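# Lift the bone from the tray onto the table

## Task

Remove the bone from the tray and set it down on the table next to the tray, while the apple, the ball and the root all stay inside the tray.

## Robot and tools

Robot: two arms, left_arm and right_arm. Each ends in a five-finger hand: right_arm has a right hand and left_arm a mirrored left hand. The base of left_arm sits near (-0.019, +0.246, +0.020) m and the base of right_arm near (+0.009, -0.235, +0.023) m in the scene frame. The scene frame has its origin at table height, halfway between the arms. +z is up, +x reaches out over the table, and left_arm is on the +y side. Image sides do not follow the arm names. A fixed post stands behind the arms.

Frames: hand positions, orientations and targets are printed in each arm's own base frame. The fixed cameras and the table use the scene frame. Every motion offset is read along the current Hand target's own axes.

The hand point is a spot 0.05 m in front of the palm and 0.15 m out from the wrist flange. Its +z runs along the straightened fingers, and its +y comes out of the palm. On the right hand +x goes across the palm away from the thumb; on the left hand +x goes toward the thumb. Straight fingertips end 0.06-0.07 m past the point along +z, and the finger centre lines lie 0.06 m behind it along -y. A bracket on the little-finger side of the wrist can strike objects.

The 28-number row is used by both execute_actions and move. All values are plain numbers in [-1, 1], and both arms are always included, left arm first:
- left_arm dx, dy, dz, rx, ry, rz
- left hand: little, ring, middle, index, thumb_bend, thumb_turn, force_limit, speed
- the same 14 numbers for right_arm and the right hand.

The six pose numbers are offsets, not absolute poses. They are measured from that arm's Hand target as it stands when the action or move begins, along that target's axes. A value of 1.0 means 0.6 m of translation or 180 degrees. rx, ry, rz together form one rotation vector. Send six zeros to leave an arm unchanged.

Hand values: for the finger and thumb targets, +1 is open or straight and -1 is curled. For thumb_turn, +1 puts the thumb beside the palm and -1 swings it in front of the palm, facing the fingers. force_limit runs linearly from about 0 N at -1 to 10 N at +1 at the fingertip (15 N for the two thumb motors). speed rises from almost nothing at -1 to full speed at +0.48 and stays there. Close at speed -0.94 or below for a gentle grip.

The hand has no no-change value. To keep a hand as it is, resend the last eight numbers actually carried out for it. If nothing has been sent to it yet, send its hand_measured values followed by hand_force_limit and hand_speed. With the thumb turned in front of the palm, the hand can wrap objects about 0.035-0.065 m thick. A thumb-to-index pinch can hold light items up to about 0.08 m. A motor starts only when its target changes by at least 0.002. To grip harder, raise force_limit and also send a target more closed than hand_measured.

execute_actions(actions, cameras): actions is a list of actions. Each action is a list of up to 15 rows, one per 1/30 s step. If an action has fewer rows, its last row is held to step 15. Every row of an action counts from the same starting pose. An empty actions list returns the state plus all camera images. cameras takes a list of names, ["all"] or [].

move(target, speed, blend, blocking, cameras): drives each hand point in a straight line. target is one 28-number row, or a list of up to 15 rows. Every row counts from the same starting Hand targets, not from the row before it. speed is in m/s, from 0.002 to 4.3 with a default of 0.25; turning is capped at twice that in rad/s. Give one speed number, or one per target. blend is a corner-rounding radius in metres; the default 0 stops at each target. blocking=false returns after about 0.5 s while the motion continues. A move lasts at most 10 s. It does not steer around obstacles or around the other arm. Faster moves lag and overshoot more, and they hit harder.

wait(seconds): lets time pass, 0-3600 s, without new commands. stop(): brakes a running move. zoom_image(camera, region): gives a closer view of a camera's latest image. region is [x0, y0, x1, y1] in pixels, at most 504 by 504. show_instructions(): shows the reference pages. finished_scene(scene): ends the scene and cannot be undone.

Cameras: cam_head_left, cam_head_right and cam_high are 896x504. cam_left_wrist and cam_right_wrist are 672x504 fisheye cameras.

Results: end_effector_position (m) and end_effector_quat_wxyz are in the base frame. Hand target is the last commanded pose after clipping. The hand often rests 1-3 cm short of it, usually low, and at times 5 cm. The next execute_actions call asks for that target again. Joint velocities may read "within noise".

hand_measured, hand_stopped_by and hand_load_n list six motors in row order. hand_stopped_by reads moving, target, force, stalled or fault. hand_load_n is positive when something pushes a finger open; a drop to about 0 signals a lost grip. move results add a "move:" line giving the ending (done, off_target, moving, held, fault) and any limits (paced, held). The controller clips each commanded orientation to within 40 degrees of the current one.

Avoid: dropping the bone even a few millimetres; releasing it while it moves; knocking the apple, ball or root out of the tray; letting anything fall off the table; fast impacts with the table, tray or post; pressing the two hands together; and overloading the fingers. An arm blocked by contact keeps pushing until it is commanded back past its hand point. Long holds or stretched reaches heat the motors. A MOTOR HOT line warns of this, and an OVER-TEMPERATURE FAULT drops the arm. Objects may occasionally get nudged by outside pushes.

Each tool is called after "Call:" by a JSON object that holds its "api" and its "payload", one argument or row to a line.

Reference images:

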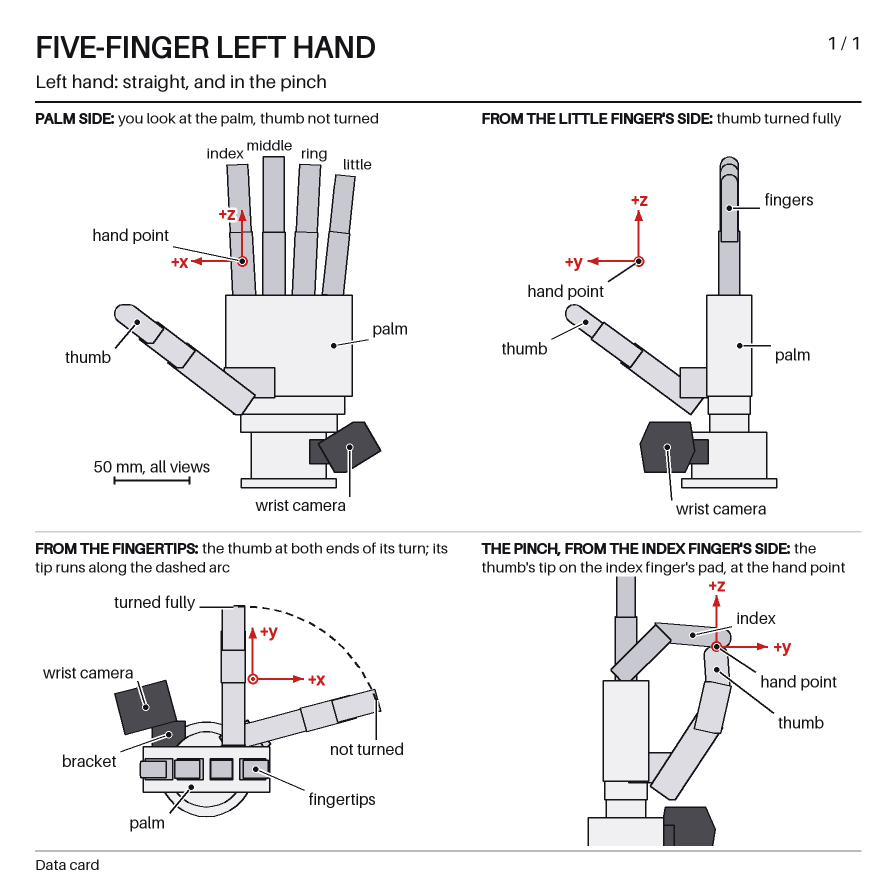

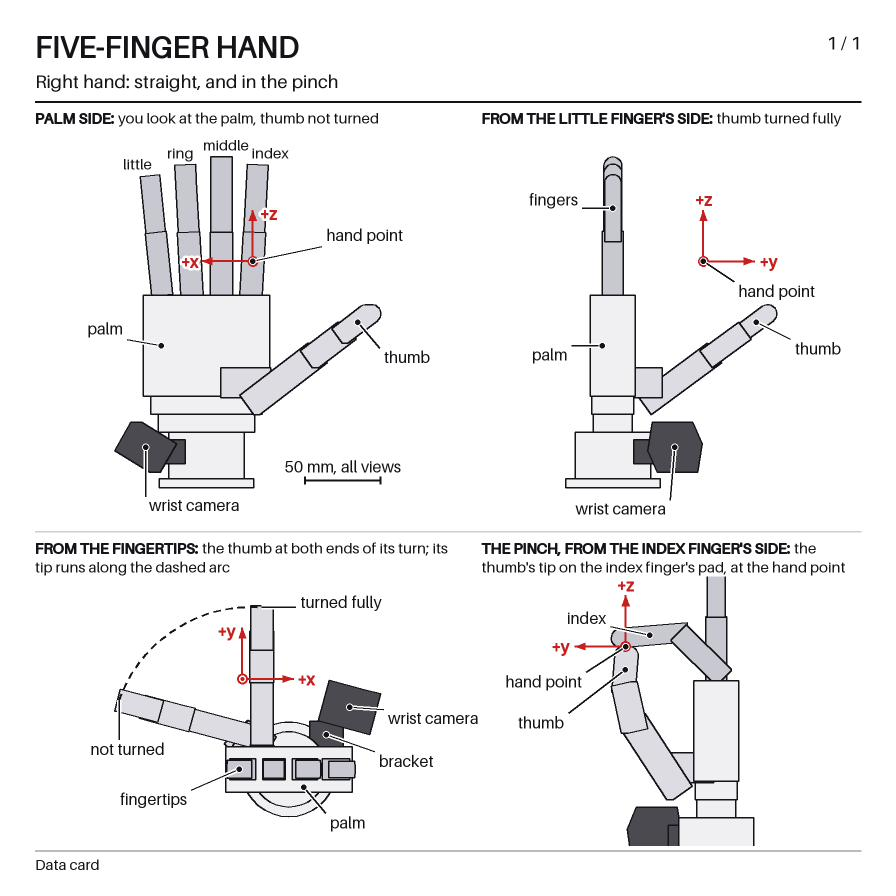

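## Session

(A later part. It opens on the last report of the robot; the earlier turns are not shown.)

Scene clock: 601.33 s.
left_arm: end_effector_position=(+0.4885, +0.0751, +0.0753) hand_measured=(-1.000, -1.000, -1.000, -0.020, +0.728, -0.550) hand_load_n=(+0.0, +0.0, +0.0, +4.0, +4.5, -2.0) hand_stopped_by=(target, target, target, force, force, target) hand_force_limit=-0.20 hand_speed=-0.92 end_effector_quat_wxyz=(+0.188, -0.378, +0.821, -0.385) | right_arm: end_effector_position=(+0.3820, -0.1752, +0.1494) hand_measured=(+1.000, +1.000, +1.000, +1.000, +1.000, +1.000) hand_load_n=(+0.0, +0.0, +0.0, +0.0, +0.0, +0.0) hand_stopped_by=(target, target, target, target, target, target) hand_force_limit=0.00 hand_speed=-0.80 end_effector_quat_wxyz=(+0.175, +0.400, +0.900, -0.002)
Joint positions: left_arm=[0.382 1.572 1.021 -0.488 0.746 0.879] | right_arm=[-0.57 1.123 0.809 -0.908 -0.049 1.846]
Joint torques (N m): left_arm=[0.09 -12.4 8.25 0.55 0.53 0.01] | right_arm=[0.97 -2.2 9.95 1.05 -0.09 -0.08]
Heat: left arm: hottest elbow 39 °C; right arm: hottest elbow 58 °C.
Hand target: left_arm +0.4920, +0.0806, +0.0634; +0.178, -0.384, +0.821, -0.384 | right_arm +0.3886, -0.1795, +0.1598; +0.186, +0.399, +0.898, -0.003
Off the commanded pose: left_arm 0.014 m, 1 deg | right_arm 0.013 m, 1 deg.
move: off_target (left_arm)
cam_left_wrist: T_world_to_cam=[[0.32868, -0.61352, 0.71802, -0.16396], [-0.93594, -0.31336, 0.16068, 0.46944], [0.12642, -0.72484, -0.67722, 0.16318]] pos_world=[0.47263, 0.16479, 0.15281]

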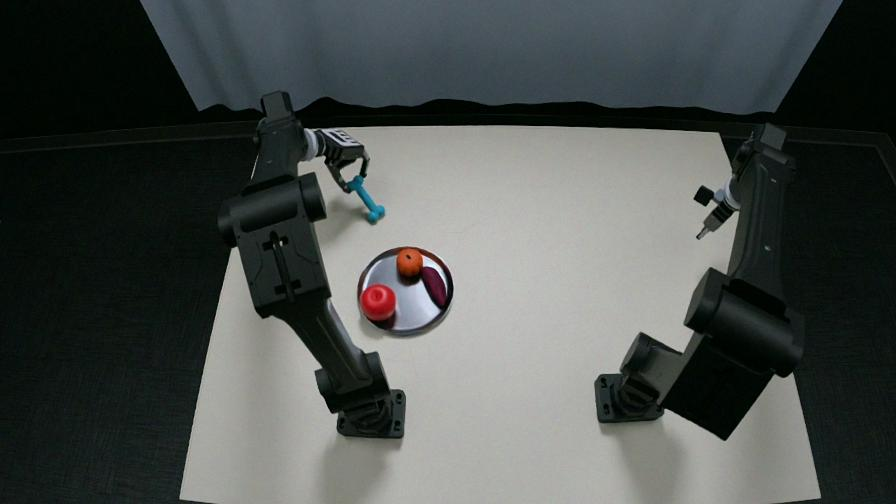

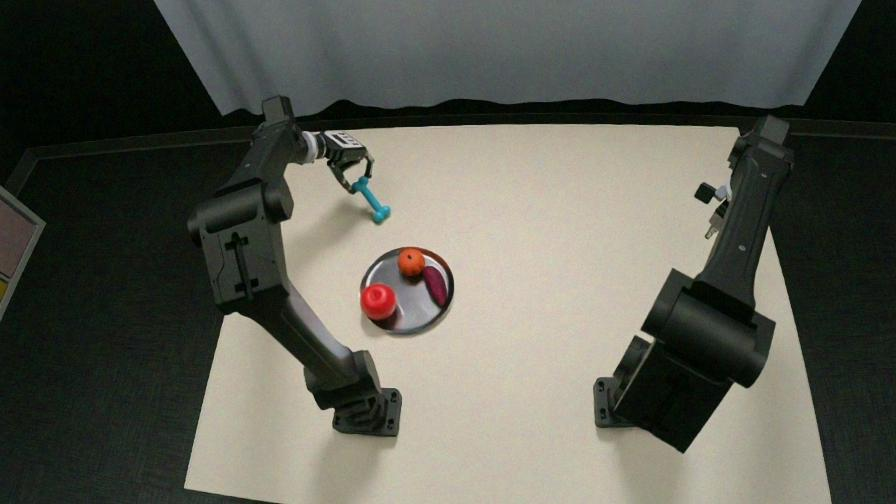

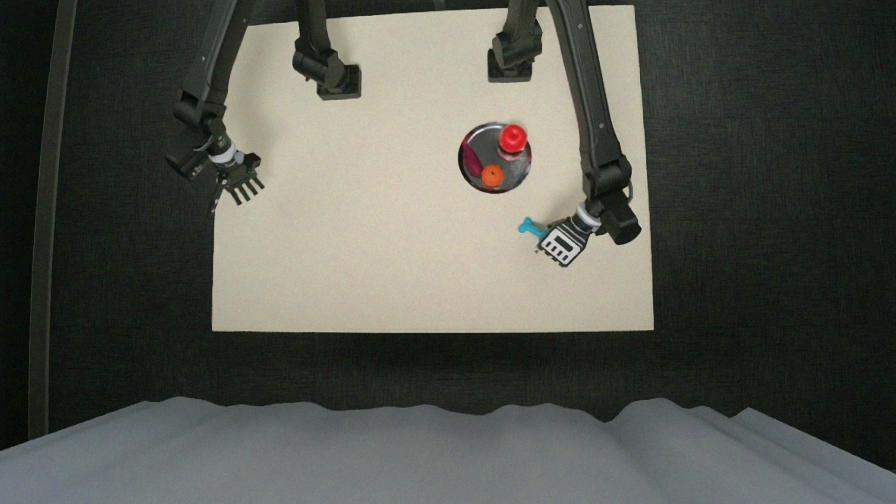

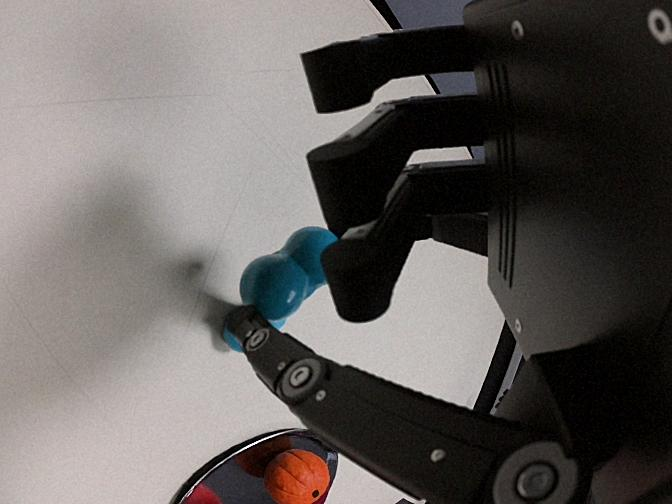

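Call:
{"api": "move", "payload": {
  "target": [
    [-0.0233,0.023,0.0195,0,0,0,-1,-1,-1,-0.3,0.4,-0.55,-0.2,-0.92,0,0,0,0,0,0,1,1,1,1,1,1,0,-0.8],
    [-0.0375,0.0498,0.0421,0,0,0,-1,-1,-1,-0.3,0.4,-0.55,-0.2,-0.92,0,0,0,0,0,0,1,1,1,1,1,1,0,-0.8]
  ],
  "speed": 0.04,
  "blend": [0.005,0],
  "cameras": ["cam_head_left", "cam_head_right", "cam_high", "cam_left_wrist"]
}}

Call:
{"api": "zoom_image", "payload": {
  "camera": "cam_head_left",
  "region": [320, 150, 440, 310]
}}

Call:
{"api": "zoom_image", "payload": {
  "camera": "cam_head_right",
  "region": [320, 150, 440, 310]
}}

Scene clock: 609.27 s.
left_arm: end_effector_position=(+0.4981, +0.0870, +0.0274) hand_measured=(-1.000, -1.000, -1.000, -0.020, +0.728, -0.550) hand_load_n=(+0.0, +0.5, +0.0, +3.5, +4.5, -1.0) hand_stopped_by=(target, target, target, force, force, target) hand_force_limit=-0.20 hand_speed=-0.92 end_effector_quat_wxyz=(+0.171, -0.384, +0.822, -0.384) | right_arm: end_effector_position=(+0.3820, -0.1752, +0.1494) hand_measured=(+1.000, +1.000, +1.000, +1.000, +1.000, +1.000) hand_load_n=(+0.0, +0.0, +0.0, +0.0, +0.0, +0.0) hand_stopped_by=(target, target, target, target, target, target) hand_force_limit=0.00 hand_speed=-0.80 end_effector_quat_wxyz=(+0.175, +0.400, +0.900, -0.002)
Joint positions: left_arm=[0.398 1.696 1.038 -0.431 0.755 0.901] | right_arm=[-0.57 1.123 0.809 -0.908 -0.049 1.846]
Joint torques (N m): left_arm=[0.56 -15.21 8.09 0.91 0.63 0.04] | right_arm=[1.03 -2.2 9.94 1.06 -0.1 -0.08]
Heat: left arm: hottest elbow 39 °C; right arm: hottest elbow 58 °C.
Hand target: left_arm +0.5064, +0.0976, +0.0241; +0.178, -0.384, +0.821, -0.384 | right_arm +0.3886, -0.1795, +0.1598; +0.186, +0.399, +0.898, -0.003
Off the commanded pose: left_arm 0.014 m, 1 deg | right_arm 0.013 m, 1 deg.
move: off_target (left_arm)
cam_left_wrist: T_world_to_cam=[[0.35036, -0.60523, 0.7148, -0.13683], [-0.93101, -0.30839, 0.19521, 0.48593], [0.10229, -0.73389, -0.67153, 0.15081]] pos_world=[0.48492, 0.17772, 0.10422]

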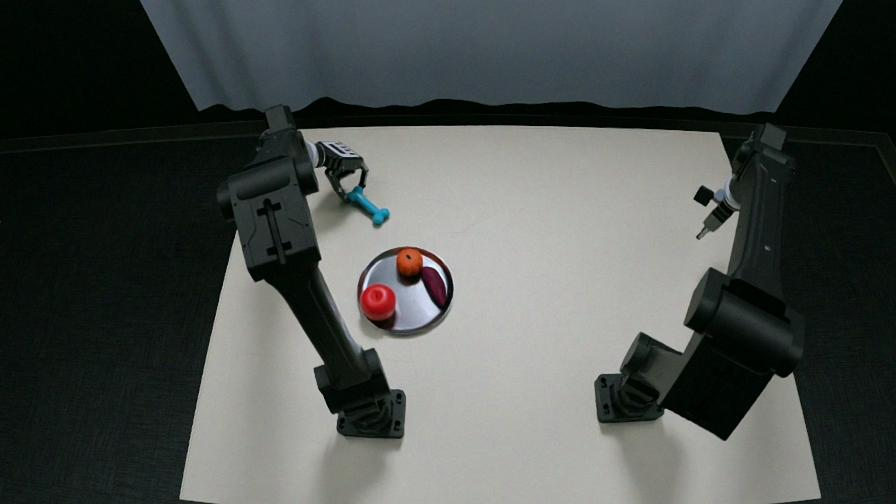

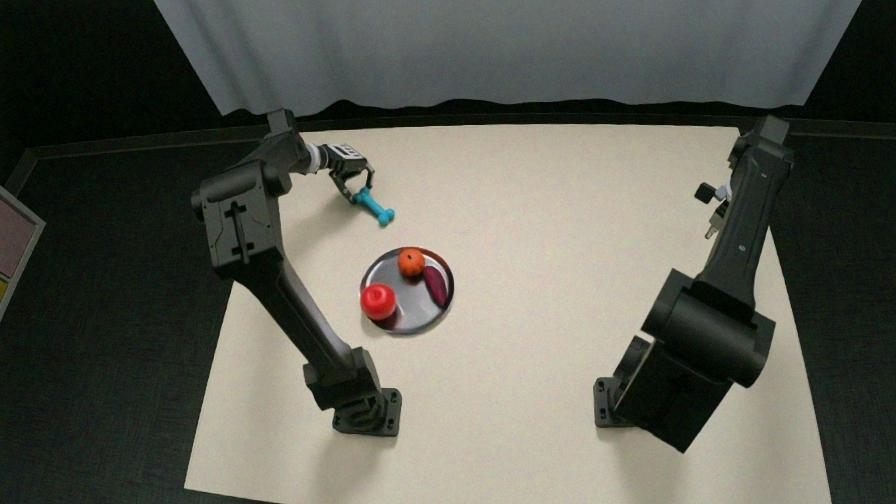

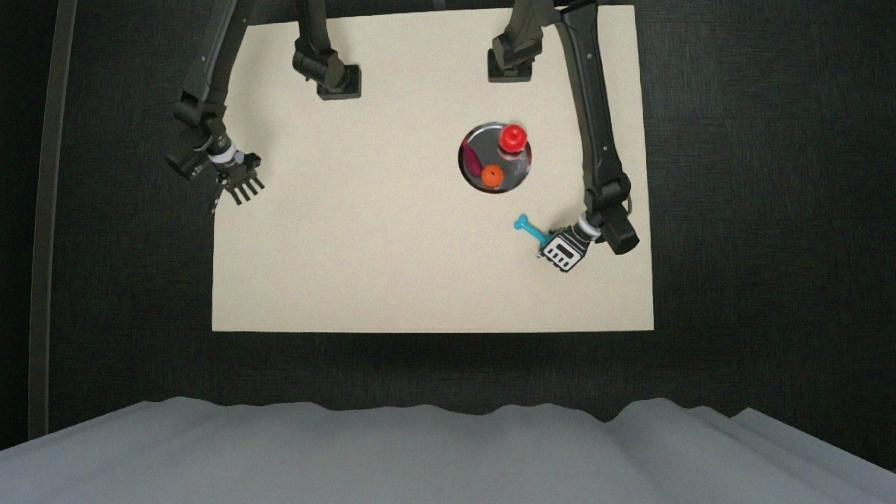

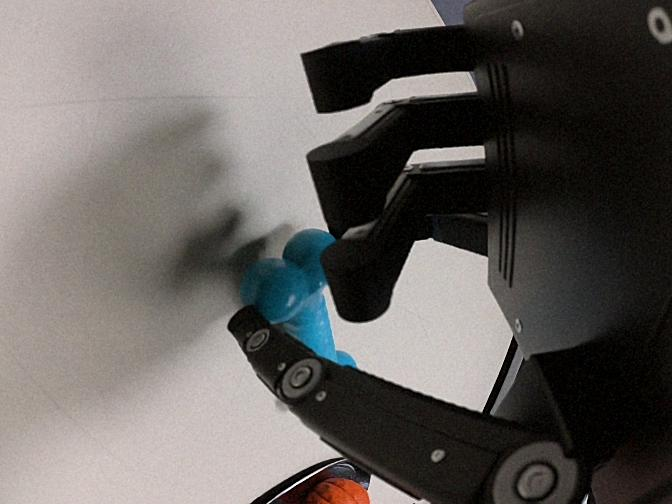

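Scaled by 3.150 from the camera's image (finer frame: 1280x720).

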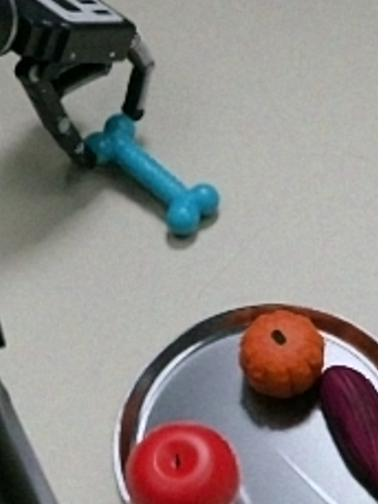

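Scaled by 3.150 from the camera's image (finer frame: 1280x720).

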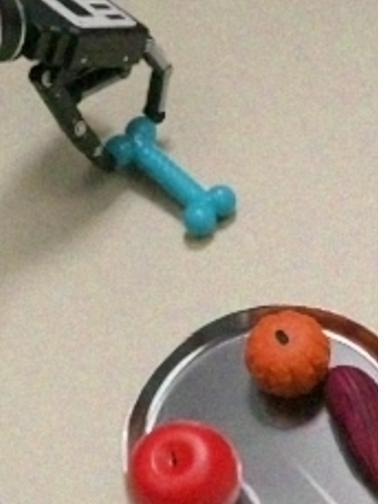

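Call:
{"api": "move", "payload": {
  "target": [-0.003,0.0153,0.0129,0,0,0,-1,-1,-1,-0.3,0.4,-0.55,-0.2,-0.92,0,0,0,0,0,0,1,1,1,1,1,1,0,-0.8],
  "speed": 0.03,
  "cameras": ["cam_head_left", "cam_head_right", "cam_left_wrist"]
}}

Call:
{"api": "zoom_image", "payload": {
  "camera": "cam_head_left",
  "region": [330, 160, 400, 250]
}}

Call:
{"api": "zoom_image", "payload": {
  "camera": "cam_head_right",
  "region": [330, 160, 400, 250]
}}

Scene clock: 614.43 s.
left_arm: end_effector_position=(+0.5010, +0.0886, +0.0169) hand_measured=(-1.000, -1.000, -1.000, -0.020, +0.728, -0.550) hand_load_n=(+0.0, +0.0, +0.0, +3.5, +5.0, -1.5) hand_stopped_by=(target, target, target, force, force, target) hand_force_limit=-0.20 hand_speed=-0.92 end_effector_quat_wxyz=(+0.172, -0.383, +0.822, -0.385) | right_arm: end_effector_position=(+0.3820, -0.1752, +0.1494) hand_measured=(+1.000, +1.000, +1.000, +1.000, +1.000, +1.000) hand_load_n=(+0.0, +0.0, +0.0, +0.0, +0.0, +0.0) hand_stopped_by=(target, target, target, target, target, target) hand_force_limit=0.00 hand_speed=-0.80 end_effector_quat_wxyz=(+0.175, +0.400, +0.900, -0.002)
Joint positions: left_arm=[0.399 1.721 1.038 -0.406 0.756 0.903] | right_arm=[-0.57 1.123 0.809 -0.908 -0.049 1.846]
Joint torques (N m): left_arm=[1.03 -15.56 7.66 1.02 0.62 0.11] | right_arm=[1.08 -2.2 9.94 1.05 -0.09 -0.08]
Heat: left arm: hottest elbow 39 °C; right arm: hottest elbow 58 °C.
Hand target: left_arm +0.5077, +0.0989, +0.0121; +0.178, -0.384, +0.821, -0.384 | right_arm +0.3886, -0.1795, +0.1598; +0.186, +0.399, +0.898, -0.003
Off the commanded pose: left_arm 0.013 m, 1 deg | right_arm 0.013 m, 1 deg.
move: off_target (left_arm)
cam_left_wrist: T_world_to_cam=[[0.34878, -0.60565, 0.71522, -0.12859], [-0.93158, -0.30752, 0.19388, 0.49151], [0.10252, -0.73391, -0.67146, 0.14451]] pos_world=[0.48792, 0.17933, 0.09371]

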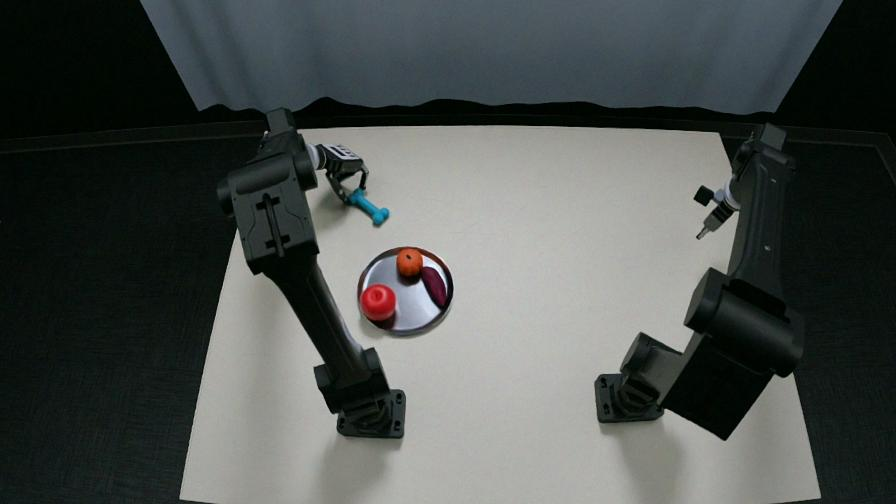

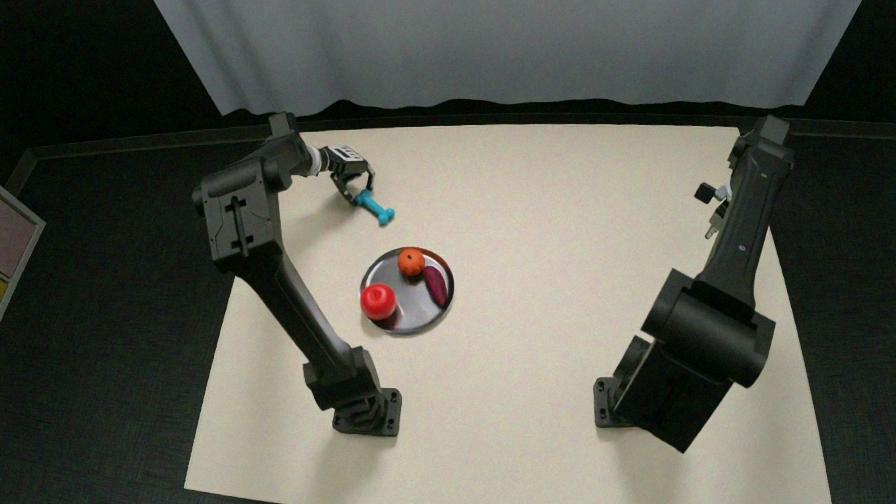

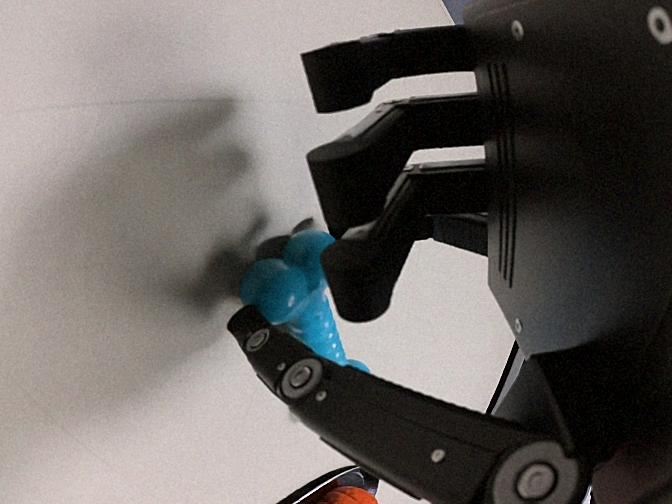

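Scaled by 5.600 from the camera's image (finer frame: 1280x720).

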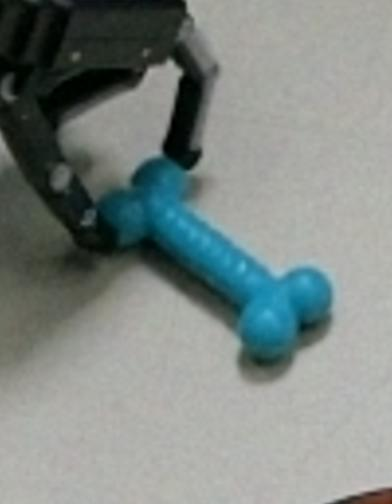

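Scaled by 5.600 from the camera's image (finer frame: 1280x720).

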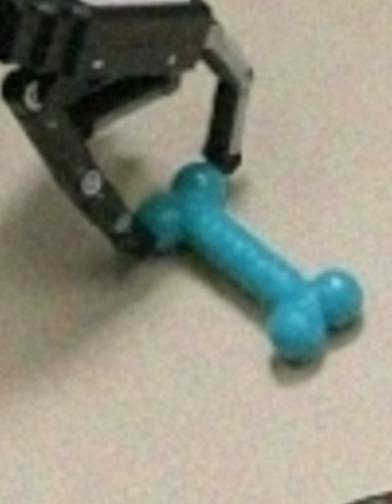

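Call:
{"api": "move", "payload": {
  "target": [0,0.0077,0.0064,0,0,0,-1,-1,-1,-0.3,0.4,-0.55,-0.2,-0.92,0,0,0,0,0,0,1,1,1,1,1,1,0,-0.8],
  "speed": 0.03,
  "cameras": ["cam_head_left", "cam_head_right", "cam_left_wrist"]
}}

Call:
{"api": "zoom_image", "payload": {
  "camera": "cam_head_left",
  "region": [330, 160, 400, 250]
}}

Call:
{"api": "zoom_image", "payload": {
  "camera": "cam_head_right",
  "region": [330, 160, 400, 250]
}}

Scene clock: 618.17 s.
left_arm: end_effector_position=(+0.5033, +0.0897, +0.0142) hand_measured=(-1.000, -1.000, -1.000, -0.020, +0.728, -0.550) hand_load_n=(+0.0, +0.0, +0.0, +3.0, +4.5, -0.5) hand_stopped_by=(target, target, target, force, force, target) hand_force_limit=-0.20 hand_speed=-0.92 end_effector_quat_wxyz=(+0.174, -0.382, +0.822, -0.385) | right_arm: end_effector_position=(+0.3820, -0.1752, +0.1494) hand_measured=(+1.000, +1.000, +1.000, +1.000, +1.000, +1.000) hand_load_n=(+0.0, +0.0, +0.0, +0.0, +0.0, +0.0) hand_stopped_by=(target, target, target, target, target, target) hand_force_limit=0.00 hand_speed=-0.80 end_effector_quat_wxyz=(+0.175, +0.400, +0.900, -0.002)
Joint positions: left_arm=[0.4 1.729 1.038 -0.392 0.757 0.903] | right_arm=[-0.57 1.123 0.809 -0.908 -0.049 1.846]
Joint torques (N m): left_arm=[1.32 -15.74 7.27 1.02 0.52 0.12] | right_arm=[1.08 -2.2 9.94 1.06 -0.1 -0.07]
Heat: left arm: hottest elbow 39 °C; right arm: hottest elbow 58 °C.
Hand target: left_arm +0.5076, +0.0991, +0.0061; +0.179, -0.384, +0.821, -0.384 | right_arm +0.3886, -0.1795, +0.1598; +0.186, +0.399, +0.898, -0.003
Off the commanded pose: left_arm 0.013 m, 1 deg | right_arm 0.013 m, 1 deg.
move: off_target (left_arm)
cam_left_wrist: T_world_to_cam=[[0.34414, -0.60657, 0.71669, -0.12441], [-0.93281, -0.30779, 0.18742, 0.49513], [0.10691, -0.73303, -0.67174, 0.14104]] pos_world=[0.48961, 0.18032, 0.09111]

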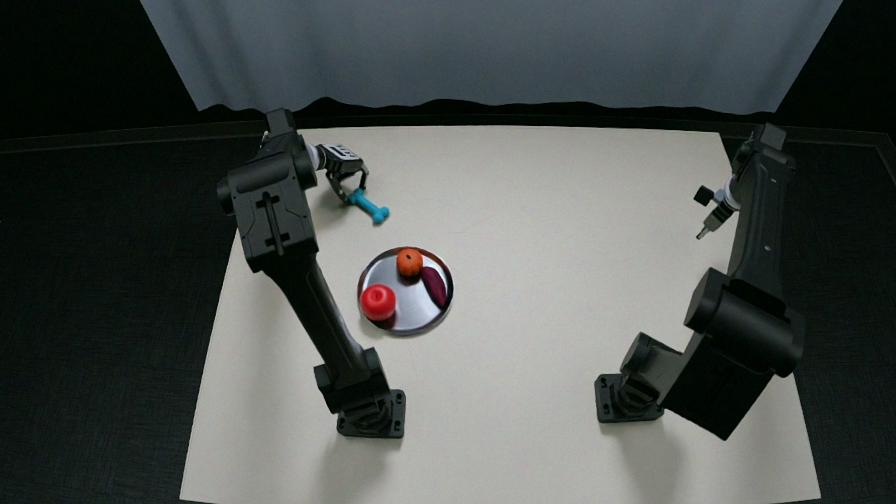

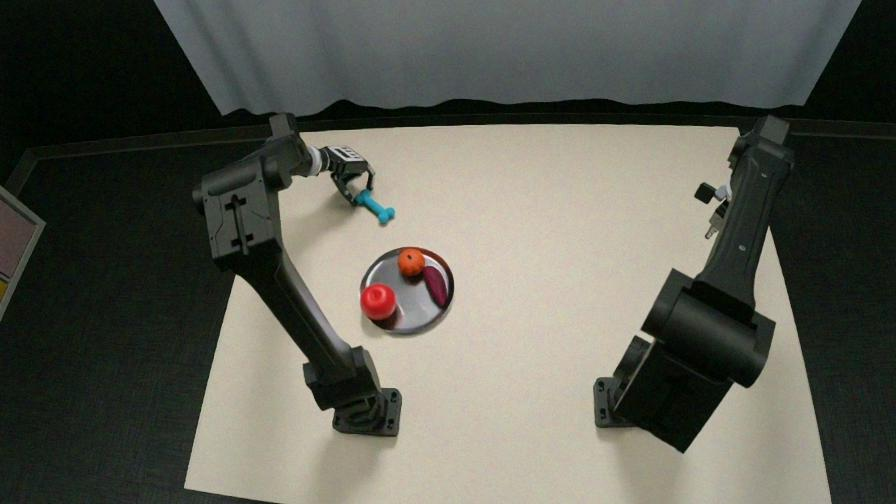

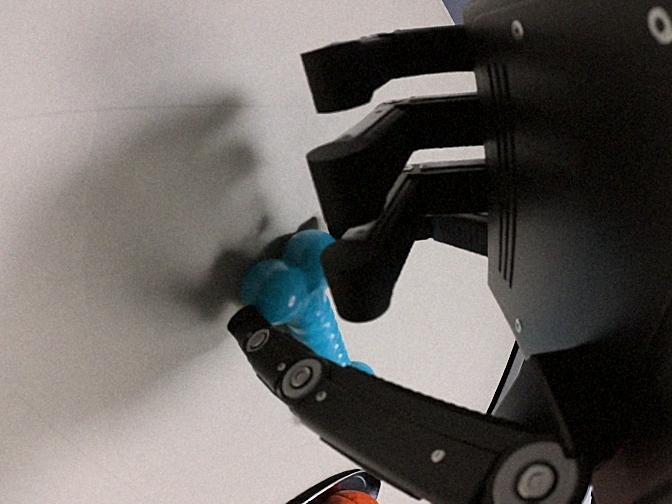

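Scaled by 5.600 from the camera's image (finer frame: 1280x720).

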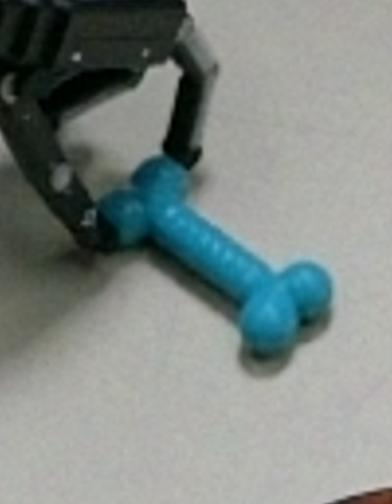

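Scaled by 5.600 from the camera's image (finer frame: 1280x720).

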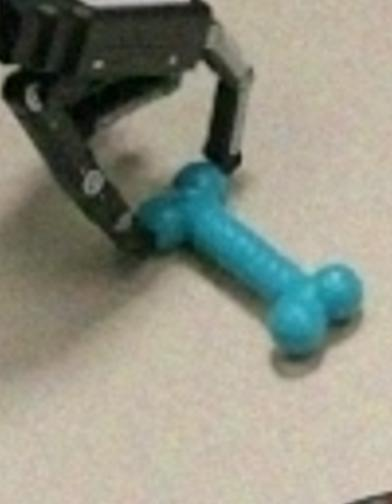

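Call:
{"api": "move", "payload": {
  "target": [0,0,0,0,0,0,-1,-1,-1,0.2,1,-0.55,-0.2,-0.85,0,0,0,0,0,0,1,1,1,1,1,1,0,-0.8],
  "speed": 0.03,
  "cameras": ["cam_head_left", "cam_head_right", "cam_left_wrist"]
}}

Call:
{"api": "zoom_image", "payload": {
  "camera": "cam_head_left",
  "region": [330, 160, 400, 250]
}}

Call:
{"api": "zoom_image", "payload": {
  "camera": "cam_head_right",
  "region": [330, 160, 400, 250]
}}

Call:
{"api": "zoom_image", "payload": {
  "camera": "cam_left_wrist",
  "region": [160, 180, 460, 430]
}}

Scene clock: 631.13 s.
left_arm: end_effector_position=(+0.5040, +0.0902, +0.0144) hand_measured=(-1.000, -1.000, -1.000, +0.200, +1.000, -0.550) hand_load_n=(+0.0, +0.0, +0.0, +0.0, +0.0, +0.0) hand_stopped_by=(target, target, target, target, target, target) hand_force_limit=-0.20 hand_speed=-0.85 end_effector_quat_wxyz=(+0.176, -0.381, +0.822, -0.385) | right_arm: end_effector_position=(+0.3820, -0.1752, +0.1494) hand_measured=(+1.000, +1.000, +1.000, +1.000, +1.000, +1.000) hand_load_n=(+0.0, +0.0, +0.0, +0.0, +0.0, +0.0) hand_stopped_by=(target, target, target, target, target, target) hand_force_limit=0.00 hand_speed=-0.80 end_effector_quat_wxyz=(+0.175, +0.400, +0.900, -0.002)
Joint positions: left_arm=[0.4 1.729 1.038 -0.389 0.757 0.903] | right_arm=[-0.57 1.123 0.809 -0.908 -0.049 1.846]
Joint torques (N m): left_arm=[0.62 -15.74 7.3 0.9 0.54 0.05] | right_arm=[1.03 -2.2 9.95 1.05 -0.1 -0.07]
Heat: left arm: hottest elbow 39 °C; right arm: hottest elbow 58 °C.
Hand target: left_arm +0.5076, +0.0990, +0.0061; +0.178, -0.384, +0.821, -0.384 | right_arm +0.3886, -0.1795, +0.1598; +0.186, +0.399, +0.898, -0.003
Off the commanded pose: left_arm 0.013 m, 0 deg | right_arm 0.013 m, 1 deg.
move: done
cam_left_wrist: T_world_to_cam=[[0.34214, -0.60742, 0.71692, -0.12337], [-0.93328, -0.30838, 0.18411, 0.49632], [0.10926, -0.73208, -0.6724, 0.14015]] pos_world=[0.4901, 0.18072, 0.09131]

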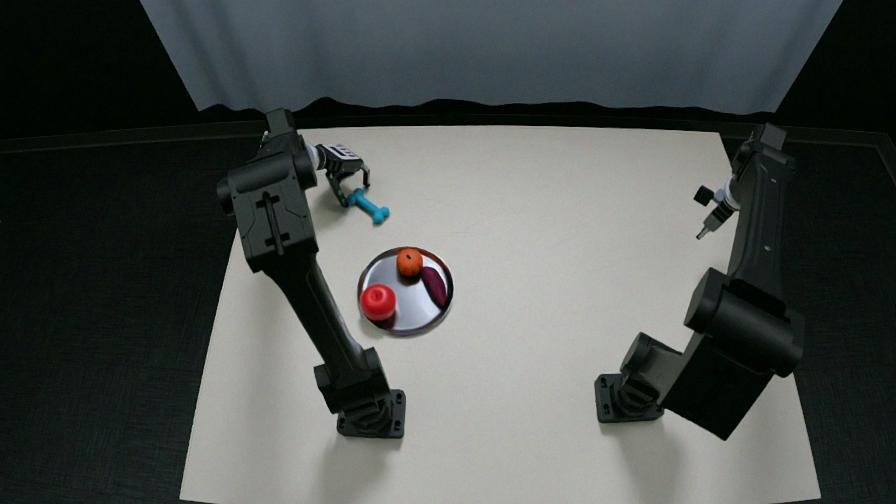

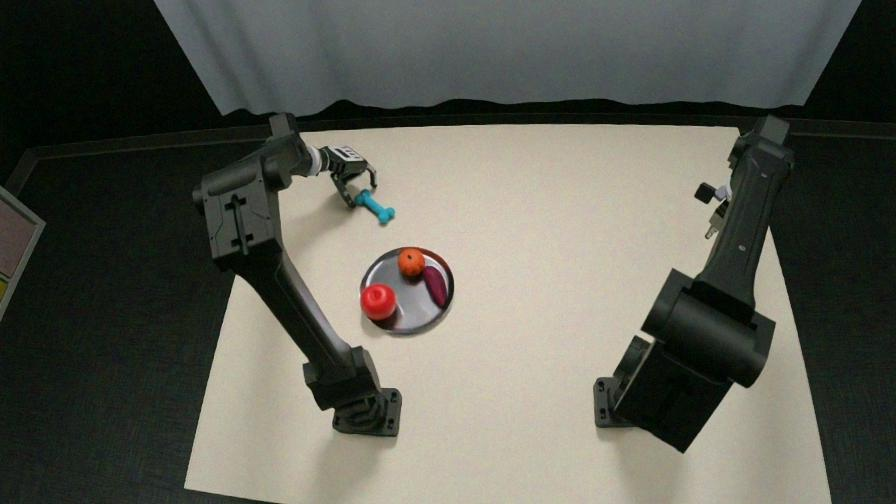

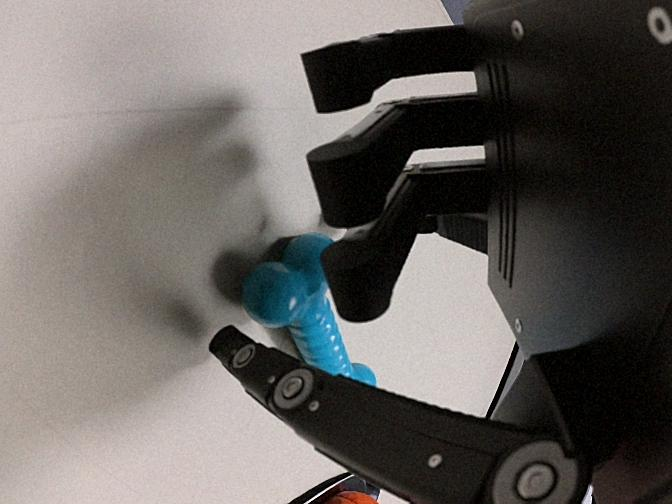

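Scaled by 5.600 from the camera's image (finer frame: 1280x720).

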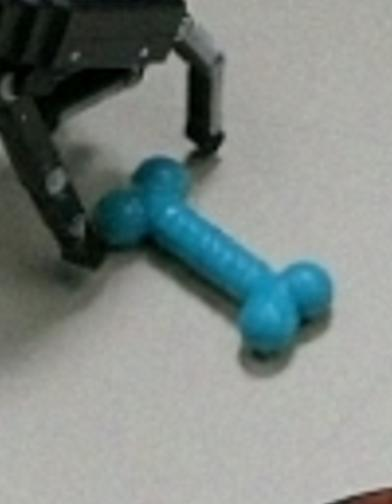

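Scaled by 5.600 from the camera's image (finer frame: 1280x720).

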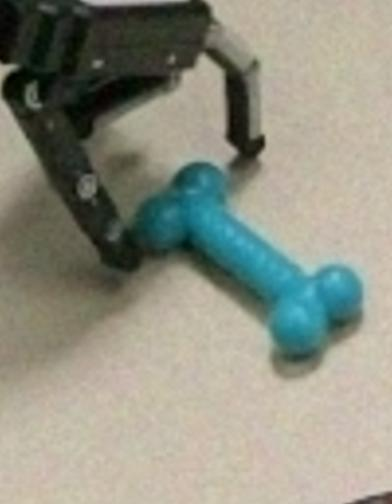

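Scaled by 1.680 from the camera's image (finer frame: 960x720).

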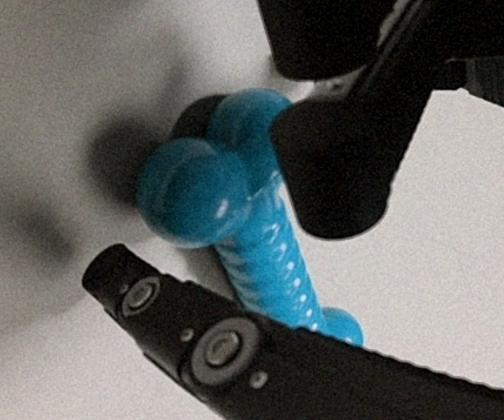

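Call:
{"api": "move", "payload": {
  "target": [
    [0,0,0,0,0,0,-1,-1,-1,0.6,1,-0.55,-0.2,0,0,0,0,0,0,0,1,1,1,1,1,1,0,-0.8],
    [0,-0.1277,-0.1072,0,0,0,-1,-1,-1,0.6,1,-0.55,-0.2,0,0,0,0,0,0,0,1,1,1,1,1,1,0,-0.8]
  ],
  "speed": 0.08,
  "cameras": ["cam_head_left", "cam_head_right", "cam_high"]
}}

Call:
{"api": "zoom_image", "payload": {
  "camera": "cam_head_left",
  "region": [330, 150, 470, 340]
}}

Scene clock: 638.33 s.
left_arm: end_effector_position=(+0.4969, +0.0872, +0.0900) hand_measured=(-1.000, -1.000, -1.000, +0.600, +1.000, -0.550) hand_load_n=(+0.0, +0.0, +0.0, +0.0, +0.0, +0.0) hand_stopped_by=(target, target, target, target, target, target) hand_force_limit=-0.20 hand_speed=0.00 end_effector_quat_wxyz=(+0.160, -0.389, +0.822, -0.385) | right_arm: end_effector_position=(+0.3820, -0.1752, +0.1494) hand_measured=(+1.000, +1.000, +1.000, +1.000, +1.000, +1.000) hand_load_n=(+0.0, +0.0, +0.0, +0.0, +0.0, +0.0) hand_stopped_by=(target, target, target, target, target, target) hand_force_limit=0.00 hand_speed=-0.80 end_effector_quat_wxyz=(+0.175, +0.400, +0.900, -0.002)
Joint positions: left_arm=[0.4 1.614 1.129 -0.631 0.757 0.903] | right_arm=[-0.57 1.123 0.809 -0.908 -0.049 1.846]
Joint torques (N m): left_arm=[0.85 -17.96 9.95 0.25 0.56 0.1] | right_arm=[1.08 -2.2 9.95 1.05 -0.09 -0.08]
Heat: left arm: hottest elbow 39 °C; right arm: hottest elbow 58 °C.
Hand target: left_arm +0.5075, +0.0993, +0.1062; +0.178, -0.384, +0.821, -0.384 | right_arm +0.3886, -0.1795, +0.1598; +0.186, +0.399, +0.898, -0.003
Off the commanded pose: left_arm 0.023 m, 2 deg | right_arm 0.013 m, 1 deg.
move: off_target (left_arm)

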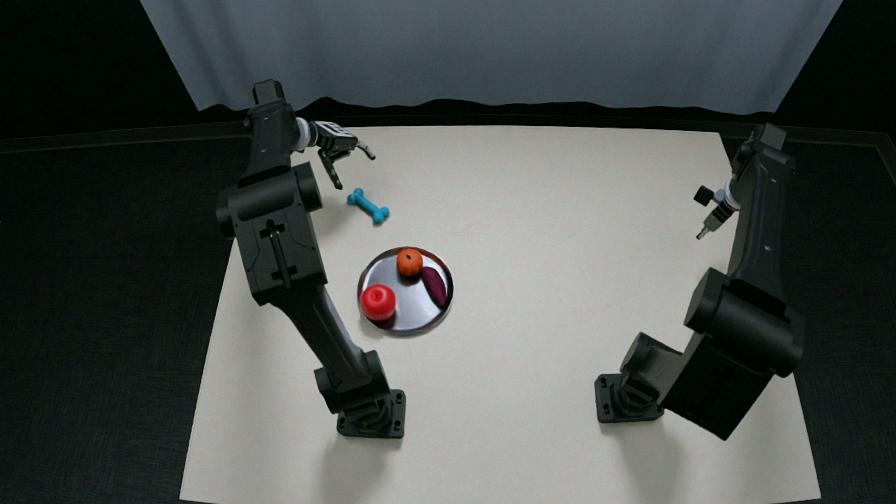

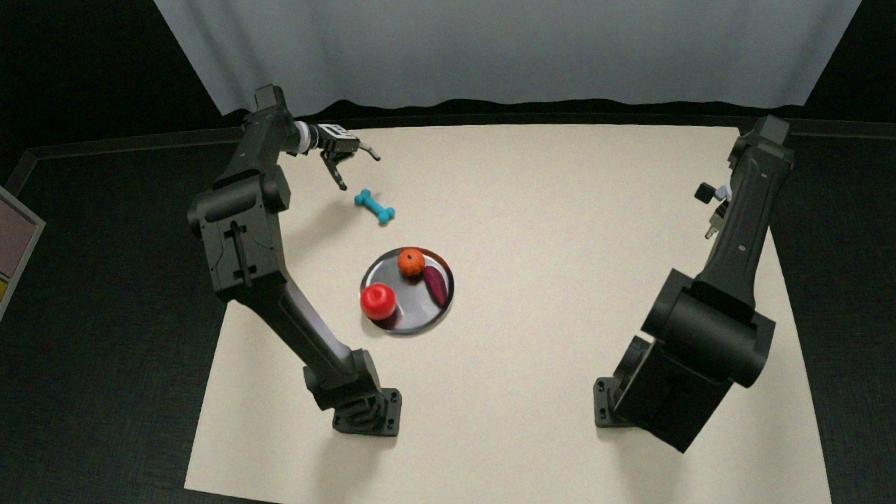

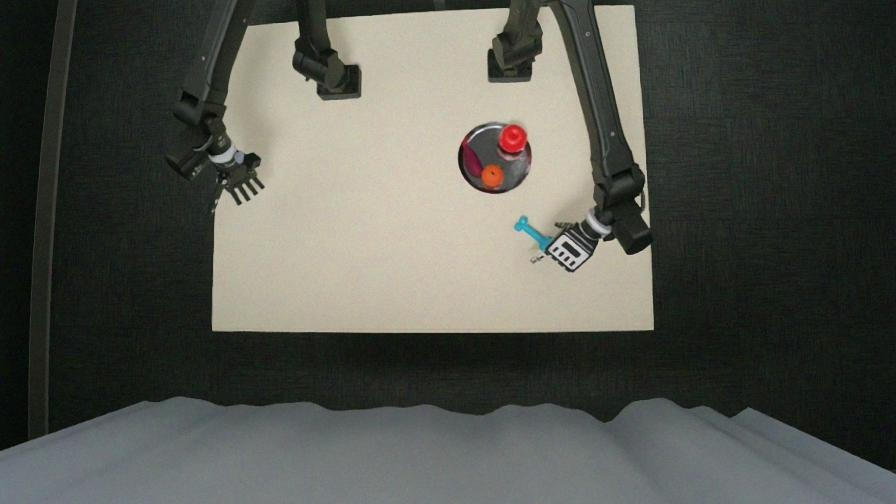

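Scaled by 2.653 from the camera's image (finer frame: 1280x720).

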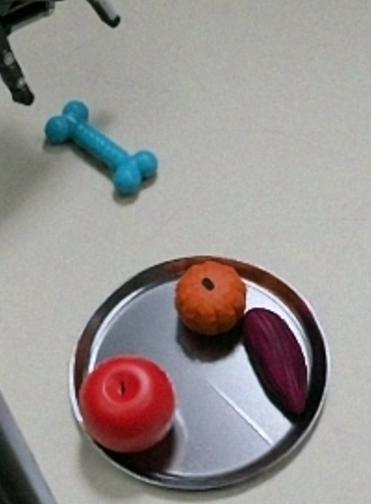

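The bone lies flat on the table beside the tray. The apple, ball and root are still in the tray.

Call:
{"api": "finished_scene", "payload": {

}}

The scene is finished: the task was done.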